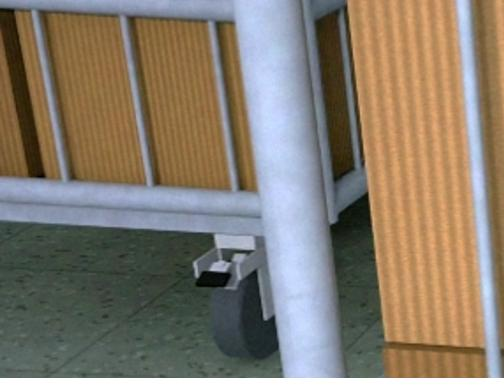

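Request:
move --base '{"turn_rad_s": 0.2, "for_s": 1.42}' --joints '{"head_tilt_rad": 0.0}'

Request:
move --base '{"x_m_s": 0.3, "for_s": 1.35}'

Request:
move --base '{"turn_rad_s": -0.2, "for_s": 1.48}' --cameras '["head_camera"]'

Scene clock: 862.53 s.
Joint torques (N m): left_arm=[-4.1 5.19 2.67 -9.38 0.43 -1.23 0.11] | right_arm=[-3.94 -8.26 -5.54 -8.85 -0.03 -1.59 -0.67]
External joint torques (N m): left_arm=[-0.07 -0.92 -0.78 0.55 -0.09 0.21 0.08] | right_arm=[-0.6 -1.63 -1.7 0.45 0.18 -0.1 -0.63]
Wrist force (N): left_arm=[-8.5 -0.3 -13.1] | right_arm=[2.1 -1.8 4.0]
Wrist torque (N m): left_arm=[-0.36 -0.04 -0.07] | right_arm=[-0.72 -0.02 -0.02]
Wrist force, peak (N): left_arm=[-8.5 -0.9 -13.8] | right_arm=[2.0 -2.1 4.1]
move: done
base_odometry: x=+2.731 y=-1.128 heading=-0.015
lidar_m: 1.10 2.51 5.28 5.28 6.17 6.20 6.21 6.06 5.28 5.28 2.43 1.10
base_status: done (sent for 1.43 of 1.43 s)
joint_positions: torso_squat_rad=+1.150 torso_shift_rad=+0.360 torso_pitch_rad=+0.750 torso_yaw_rad=+0.000 left_shoulder_pitch_rad=-0.383 left_shoulder_roll_rad=+0.282 left_shoulder_yaw_rad=+0.304 left_elbow_rad=-1.825 left_forearm_roll_rad=+1.001 left_wrist_pitch_rad=+0.374 left_hand_roll_rad=+0.429 right_shoulder_pitch_rad=-0.367 right_shoulder_roll_rad=-0.344 right_shoulder_yaw_rad=-0.248 right_elbow_rad=-1.823 right_forearm_roll_rad=-0.956 right_wrist_pitch_rad=+0.317 right_hand_roll_rad=-0.526 head_pan_rad=+0.000 head_tilt_rad=+0.000 left_hand_little=-1.000 left_hand_ring=-1.000 left_hand_middle=-1.000 left_hand_index=-1.013 left_hand_thumb_turn=+0.500 left_hand_thumb_bend=+1.000 left_hand_force_limit=+1.000 left_hand_speed=+0.300 right_hand_little=-1.000 right_hand_ring=-1.000 right_hand_middle=-1.000 right_hand_index=-1.005 right_hand_thumb_turn=+0.500 right_hand_thumb_bend=+1.000 right_hand_force_limit=-0.200 right_hand_speed=+0.300
joint_status: all done
wheel_motors_off: 0
left_hand_stopped_by: target,target,target,target,target,target
right_hand_stopped_by: target,target,target,target,target,target
left_little_load_n: 0.0
left_ring_load_n: 0.0
left_middle_load_n: 0.0
left_index_load_n: 0.0
left_thumb_bend_load_n: 0.0
left_thumb_turn_load_n: -0.5
right_little_load_n: 0.0
right_ring_load_n: 0.0
right_middle_load_n: 0.0
right_index_load_n: 0.0
right_thumb_bend_load_n: 0.0
right_thumb_turn_load_n: 0.0
motor_effort: left_wheel=-2(15) right_wheel=+9(23)
chest: x=+0.0836 y=-0.0007 z=+0.7745 quat_wxyz=(+0.931, +0.001, +0.366, +0.000) (m; base frame)
left_hand: x=+0.5751 y=+0.2207 z=+0.4401 quat_wxyz=(+0.067, -0.787, +0.220, -0.572) (m; base frame)
right_hand: x=+0.5748 y=-0.2197 z=+0.4394 quat_wxyz=(+0.573, -0.222, +0.786, -0.065) (m; base frame)
pictures: none

Scene clock: 865.10 s.
Joint torques (N m): left_arm=[-4.09 5.14 2.4 -9.42 0.59 -1.22 0.28] | right_arm=[-2.46 -8.24 -4.79 -9.26 0.03 -1.47 -0.39]
External joint torques (N m): left_arm=[-0.06 -0.97 -1.04 0.51 0.07 0.21 0.24] | right_arm=[0.87 -1.61 -0.95 0.03 0.25 0.02 -0.35]
Wrist force (N): left_arm=[-8.2 -0.5 -13.2] | right_arm=[2.0 -1.8 3.5]
Wrist torque (N m): left_arm=[-0.41 -0.09 -0.03] | right_arm=[-0.69 0.01 -0.02]
Wrist force, peak (N): left_arm=[-8.7 -0.4 -13.9] | right_arm=[2.4 -1.7 4.4]
move: done
base_odometry: x=+3.141 y=-1.134 heading=-0.015
lidar_m: 0.71 2.06 5.17 5.17 6.04 6.60 6.60 6.18 5.39 5.40 0.80 0.70
base_status: done (sent for 1.37 of 1.37 s)
joint_positions: torso_squat_rad=+1.150 torso_shift_rad=+0.360 torso_pitch_rad=+0.750 torso_yaw_rad=+0.000 left_shoulder_pitch_rad=-0.383 left_shoulder_roll_rad=+0.282 left_shoulder_yaw_rad=+0.304 left_elbow_rad=-1.825 left_forearm_roll_rad=+1.001 left_wrist_pitch_rad=+0.374 left_hand_roll_rad=+0.429 right_shoulder_pitch_rad=-0.367 right_shoulder_roll_rad=-0.344 right_shoulder_yaw_rad=-0.248 right_elbow_rad=-1.823 right_forearm_roll_rad=-0.956 right_wrist_pitch_rad=+0.317 right_hand_roll_rad=-0.526 head_pan_rad=+0.000 head_tilt_rad=+0.000 left_hand_little=-1.000 left_hand_ring=-1.000 left_hand_middle=-1.000 left_hand_index=-1.013 left_hand_thumb_turn=+0.500 left_hand_thumb_bend=+1.000 left_hand_force_limit=+1.000 left_hand_speed=+0.300 right_hand_little=-1.000 right_hand_ring=-1.000 right_hand_middle=-1.000 right_hand_index=-1.005 right_hand_thumb_turn=+0.500 right_hand_thumb_bend=+1.000 right_hand_force_limit=-0.200 right_hand_speed=+0.300
joint_status: not commanded
wheel_motors_off: 0
left_hand_stopped_by: target,target,target,target,target,target
right_hand_stopped_by: target,target,target,target,target,target
left_little_load_n: 0.0
left_ring_load_n: 0.0
left_middle_load_n: 0.0
left_index_load_n: 0.0
left_thumb_bend_load_n: -0.5
left_thumb_turn_load_n: -0.5
right_little_load_n: 0.0
right_ring_load_n: 0.0
right_middle_load_n: 0.5
right_index_load_n: 0.0
right_thumb_bend_load_n: 0.0
right_thumb_turn_load_n: 0.0
motor_effort: left_wheel=-3(17) right_wheel=+0(38)
chest: x=+0.0837 y=-0.0007 z=+0.7745 quat_wxyz=(+0.930, +0.001, +0.366, +0.000) (m; base frame)
left_hand: x=+0.5751 y=+0.2207 z=+0.4401 quat_wxyz=(+0.067, -0.787, +0.220, -0.572) (m; base frame)
right_hand: x=+0.5749 y=-0.2197 z=+0.4393 quat_wxyz=(+0.573, -0.222, +0.786, -0.065) (m; base frame)
pictures: none

Scene clock: 867.30 s.
Joint torques (N m): left_arm=[-3.74 4.96 2.47 -9.38 0.53 -1.2 0.18] | right_arm=[-2.76 -7.63 -5.3 -9.13 -0.07 -1.38 -0.41]
External joint torques (N m): left_arm=[0.29 -1.15 -0.97 0.54 0.01 0.24 0.14] | right_arm=[0.58 -1 -1.46 0.17 0.14 0.11 -0.37]
Wrist force (N): left_arm=[-8.5 -0.3 -12.9] | right_arm=[2.0 -1.8 3.5]
Wrist torque (N m): left_arm=[-0.38 -0.05 -0.08] | right_arm=[-0.68 0.02 -0.04]
Wrist force, peak (N): left_arm=[-8.3 -0.5 -13.8] | right_arm=[2.1 -1.9 4.1]
move: done
base_odometry: x=+3.141 y=-1.134 heading=-0.308
lidar_m: 0.70 0.74 3.93 5.16 5.32 6.87 6.59 6.80 5.63 5.40 4.09 0.73
base_status: done (sent for 1.47 of 1.47 s)
joint_positions: torso_squat_rad=+1.150 torso_shift_rad=+0.360 torso_pitch_rad=+0.750 torso_yaw_rad=+0.000 left_shoulder_pitch_rad=-0.383 left_shoulder_roll_rad=+0.282 left_shoulder_yaw_rad=+0.304 left_elbow_rad=-1.825 left_forearm_roll_rad=+1.001 left_wrist_pitch_rad=+0.374 left_hand_roll_rad=+0.429 right_shoulder_pitch_rad=-0.367 right_shoulder_roll_rad=-0.344 right_shoulder_yaw_rad=-0.248 right_elbow_rad=-1.823 right_forearm_roll_rad=-0.956 right_wrist_pitch_rad=+0.317 right_hand_roll_rad=-0.526 head_pan_rad=+0.000 head_tilt_rad=+0.000 left_hand_little=-1.000 left_hand_ring=-1.000 left_hand_middle=-1.000 left_hand_index=-1.013 left_hand_thumb_turn=+0.500 left_hand_thumb_bend=+1.000 left_hand_force_limit=+1.000 left_hand_speed=+0.300 right_hand_little=-1.000 right_hand_ring=-1.000 right_hand_middle=-1.000 right_hand_index=-1.005 right_hand_thumb_turn=+0.500 right_hand_thumb_bend=+1.000 right_hand_force_limit=-0.200 right_hand_speed=+0.300
joint_status: not commanded
wheel_motors_off: 0
left_hand_stopped_by: target,target,target,target,target,target
right_hand_stopped_by: target,target,target,target,target,target
left_little_load_n: 0.0
left_ring_load_n: 0.0
left_middle_load_n: 0.0
left_index_load_n: 0.0
left_thumb_bend_load_n: 0.0
left_thumb_turn_load_n: -0.5
right_little_load_n: 0.0
right_ring_load_n: 0.0
right_middle_load_n: 0.0
right_index_load_n: 0.0
right_thumb_bend_load_n: 0.0
right_thumb_turn_load_n: -0.5
motor_effort: left_wheel=+5(13) right_wheel=-2(22)
chest: x=+0.0837 y=-0.0007 z=+0.7745 quat_wxyz=(+0.930, +0.001, +0.366, +0.000) (m; base frame)
left_hand: x=+0.5751 y=+0.2207 z=+0.4401 quat_wxyz=(+0.067, -0.787, +0.221, -0.572) (m; base frame)
right_hand: x=+0.5749 y=-0.2197 z=+0.4393 quat_wxyz=(+0.573, -0.222, +0.786, -0.065) (m; base frame)
pictures: head_camera
camera_calibration:
head_camera: T_world_to_cam=[[0.00527332, -0.997814, 0.0658684, -0.0581846], [-0.600668, -0.0558227, -0.797547, 0.904276], [0.799481, -0.0353594, -0.59965, 0.288438], [0, 0, 0, 1]] pos_world=[0.312876, 0.00262068, 0.897997]

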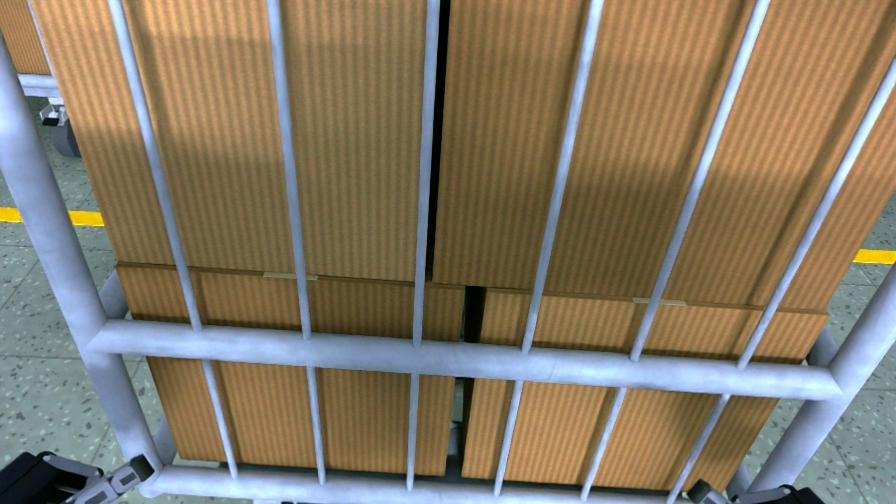

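Request:
wait --seconds 0.1 --cameras '["head_camera"]'

Scene clock: 868.33 s.
Joint torques (N m): left_arm=[-3.81 5.29 2.58 -9.46 0.52 -1.17 0.13] | right_arm=[-3.15 -8.01 -5.04 -8.98 0.07 -1.48 -0.47]
External joint torques (N m): left_arm=[0.22 -0.82 -0.87 0.47 0 0.27 0.09] | right_arm=[0.19 -1.38 -1.19 0.32 0.29 0.01 -0.43]
Wrist force (N): left_arm=[-8.3 -0.3 -13.5] | right_arm=[2.0 -1.8 3.9]
Wrist torque (N m): left_arm=[-0.35 -0.10 -0.05] | right_arm=[-0.73 0.00 -0.03]
Wrist force, peak (N): left_arm=[-8.8 -0.6 -13.5] | right_arm=[2.3 -1.9 4.0]
base_odometry: x=+3.141 y=-1.134 heading=-0.308
lidar_m: 0.70 0.74 3.93 5.16 5.32 6.88 6.59 6.81 5.62 5.39 4.09 0.73
base_status: done (sent for 1.47 of 1.47 s)
joint_positions: torso_squat_rad=+1.150 torso_shift_rad=+0.360 torso_pitch_rad=+0.750 torso_yaw_rad=+0.000 left_shoulder_pitch_rad=-0.383 left_shoulder_roll_rad=+0.282 left_shoulder_yaw_rad=+0.304 left_elbow_rad=-1.825 left_forearm_roll_rad=+1.001 left_wrist_pitch_rad=+0.374 left_hand_roll_rad=+0.429 right_shoulder_pitch_rad=-0.367 right_shoulder_roll_rad=-0.344 right_shoulder_yaw_rad=-0.248 right_elbow_rad=-1.823 right_forearm_roll_rad=-0.956 right_wrist_pitch_rad=+0.317 right_hand_roll_rad=-0.526 head_pan_rad=+0.000 head_tilt_rad=+0.000 left_hand_little=-1.000 left_hand_ring=-1.000 left_hand_middle=-1.000 left_hand_index=-1.013 left_hand_thumb_turn=+0.500 left_hand_thumb_bend=+1.000 left_hand_force_limit=+1.000 left_hand_speed=+0.300 right_hand_little=-1.000 right_hand_ring=-1.000 right_hand_middle=-1.000 right_hand_index=-1.005 right_hand_thumb_turn=+0.500 right_hand_thumb_bend=+1.000 right_hand_force_limit=-0.200 right_hand_speed=+0.300
joint_status: not commanded
wheel_motors_off: 0
left_hand_stopped_by: target,target,target,target,target,target
right_hand_stopped_by: target,target,target,target,target,target
left_little_load_n: 0.0
left_ring_load_n: 0.0
left_middle_load_n: 0.0
left_index_load_n: 0.0
left_thumb_bend_load_n: 0.0
left_thumb_turn_load_n: -0.5
right_little_load_n: 0.0
right_ring_load_n: 0.0
right_middle_load_n: 0.0
right_index_load_n: -0.5
right_thumb_bend_load_n: 0.0
right_thumb_turn_load_n: 0.0
motor_effort: left_wheel=+6(13) right_wheel=-1(22)
chest: x=+0.0837 y=-0.0007 z=+0.7745 quat_wxyz=(+0.930, +0.001, +0.366, +0.000) (m; base frame)
left_hand: x=+0.5751 y=+0.2207 z=+0.4401 quat_wxyz=(+0.067, -0.787, +0.221, -0.572) (m; base frame)
right_hand: x=+0.5749 y=-0.2197 z=+0.4393 quat_wxyz=(+0.573, -0.222, +0.786, -0.065) (m; base frame)
wait: 0.10 s; at rest from the start
pictures: head_camera
camera_calibration:
head_camera: T_world_to_cam=[[0.00527332, -0.997814, 0.0658684, -0.0581846], [-0.600668, -0.0558227, -0.797547, 0.904276], [0.799481, -0.0353594, -0.59965, 0.288438], [0, 0, 0, 1]] pos_world=[0.312876, 0.00262068, 0.897997]

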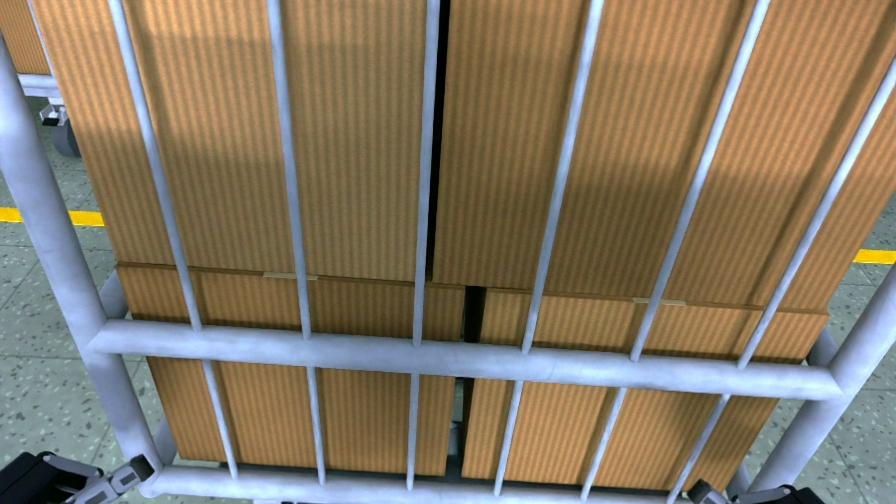

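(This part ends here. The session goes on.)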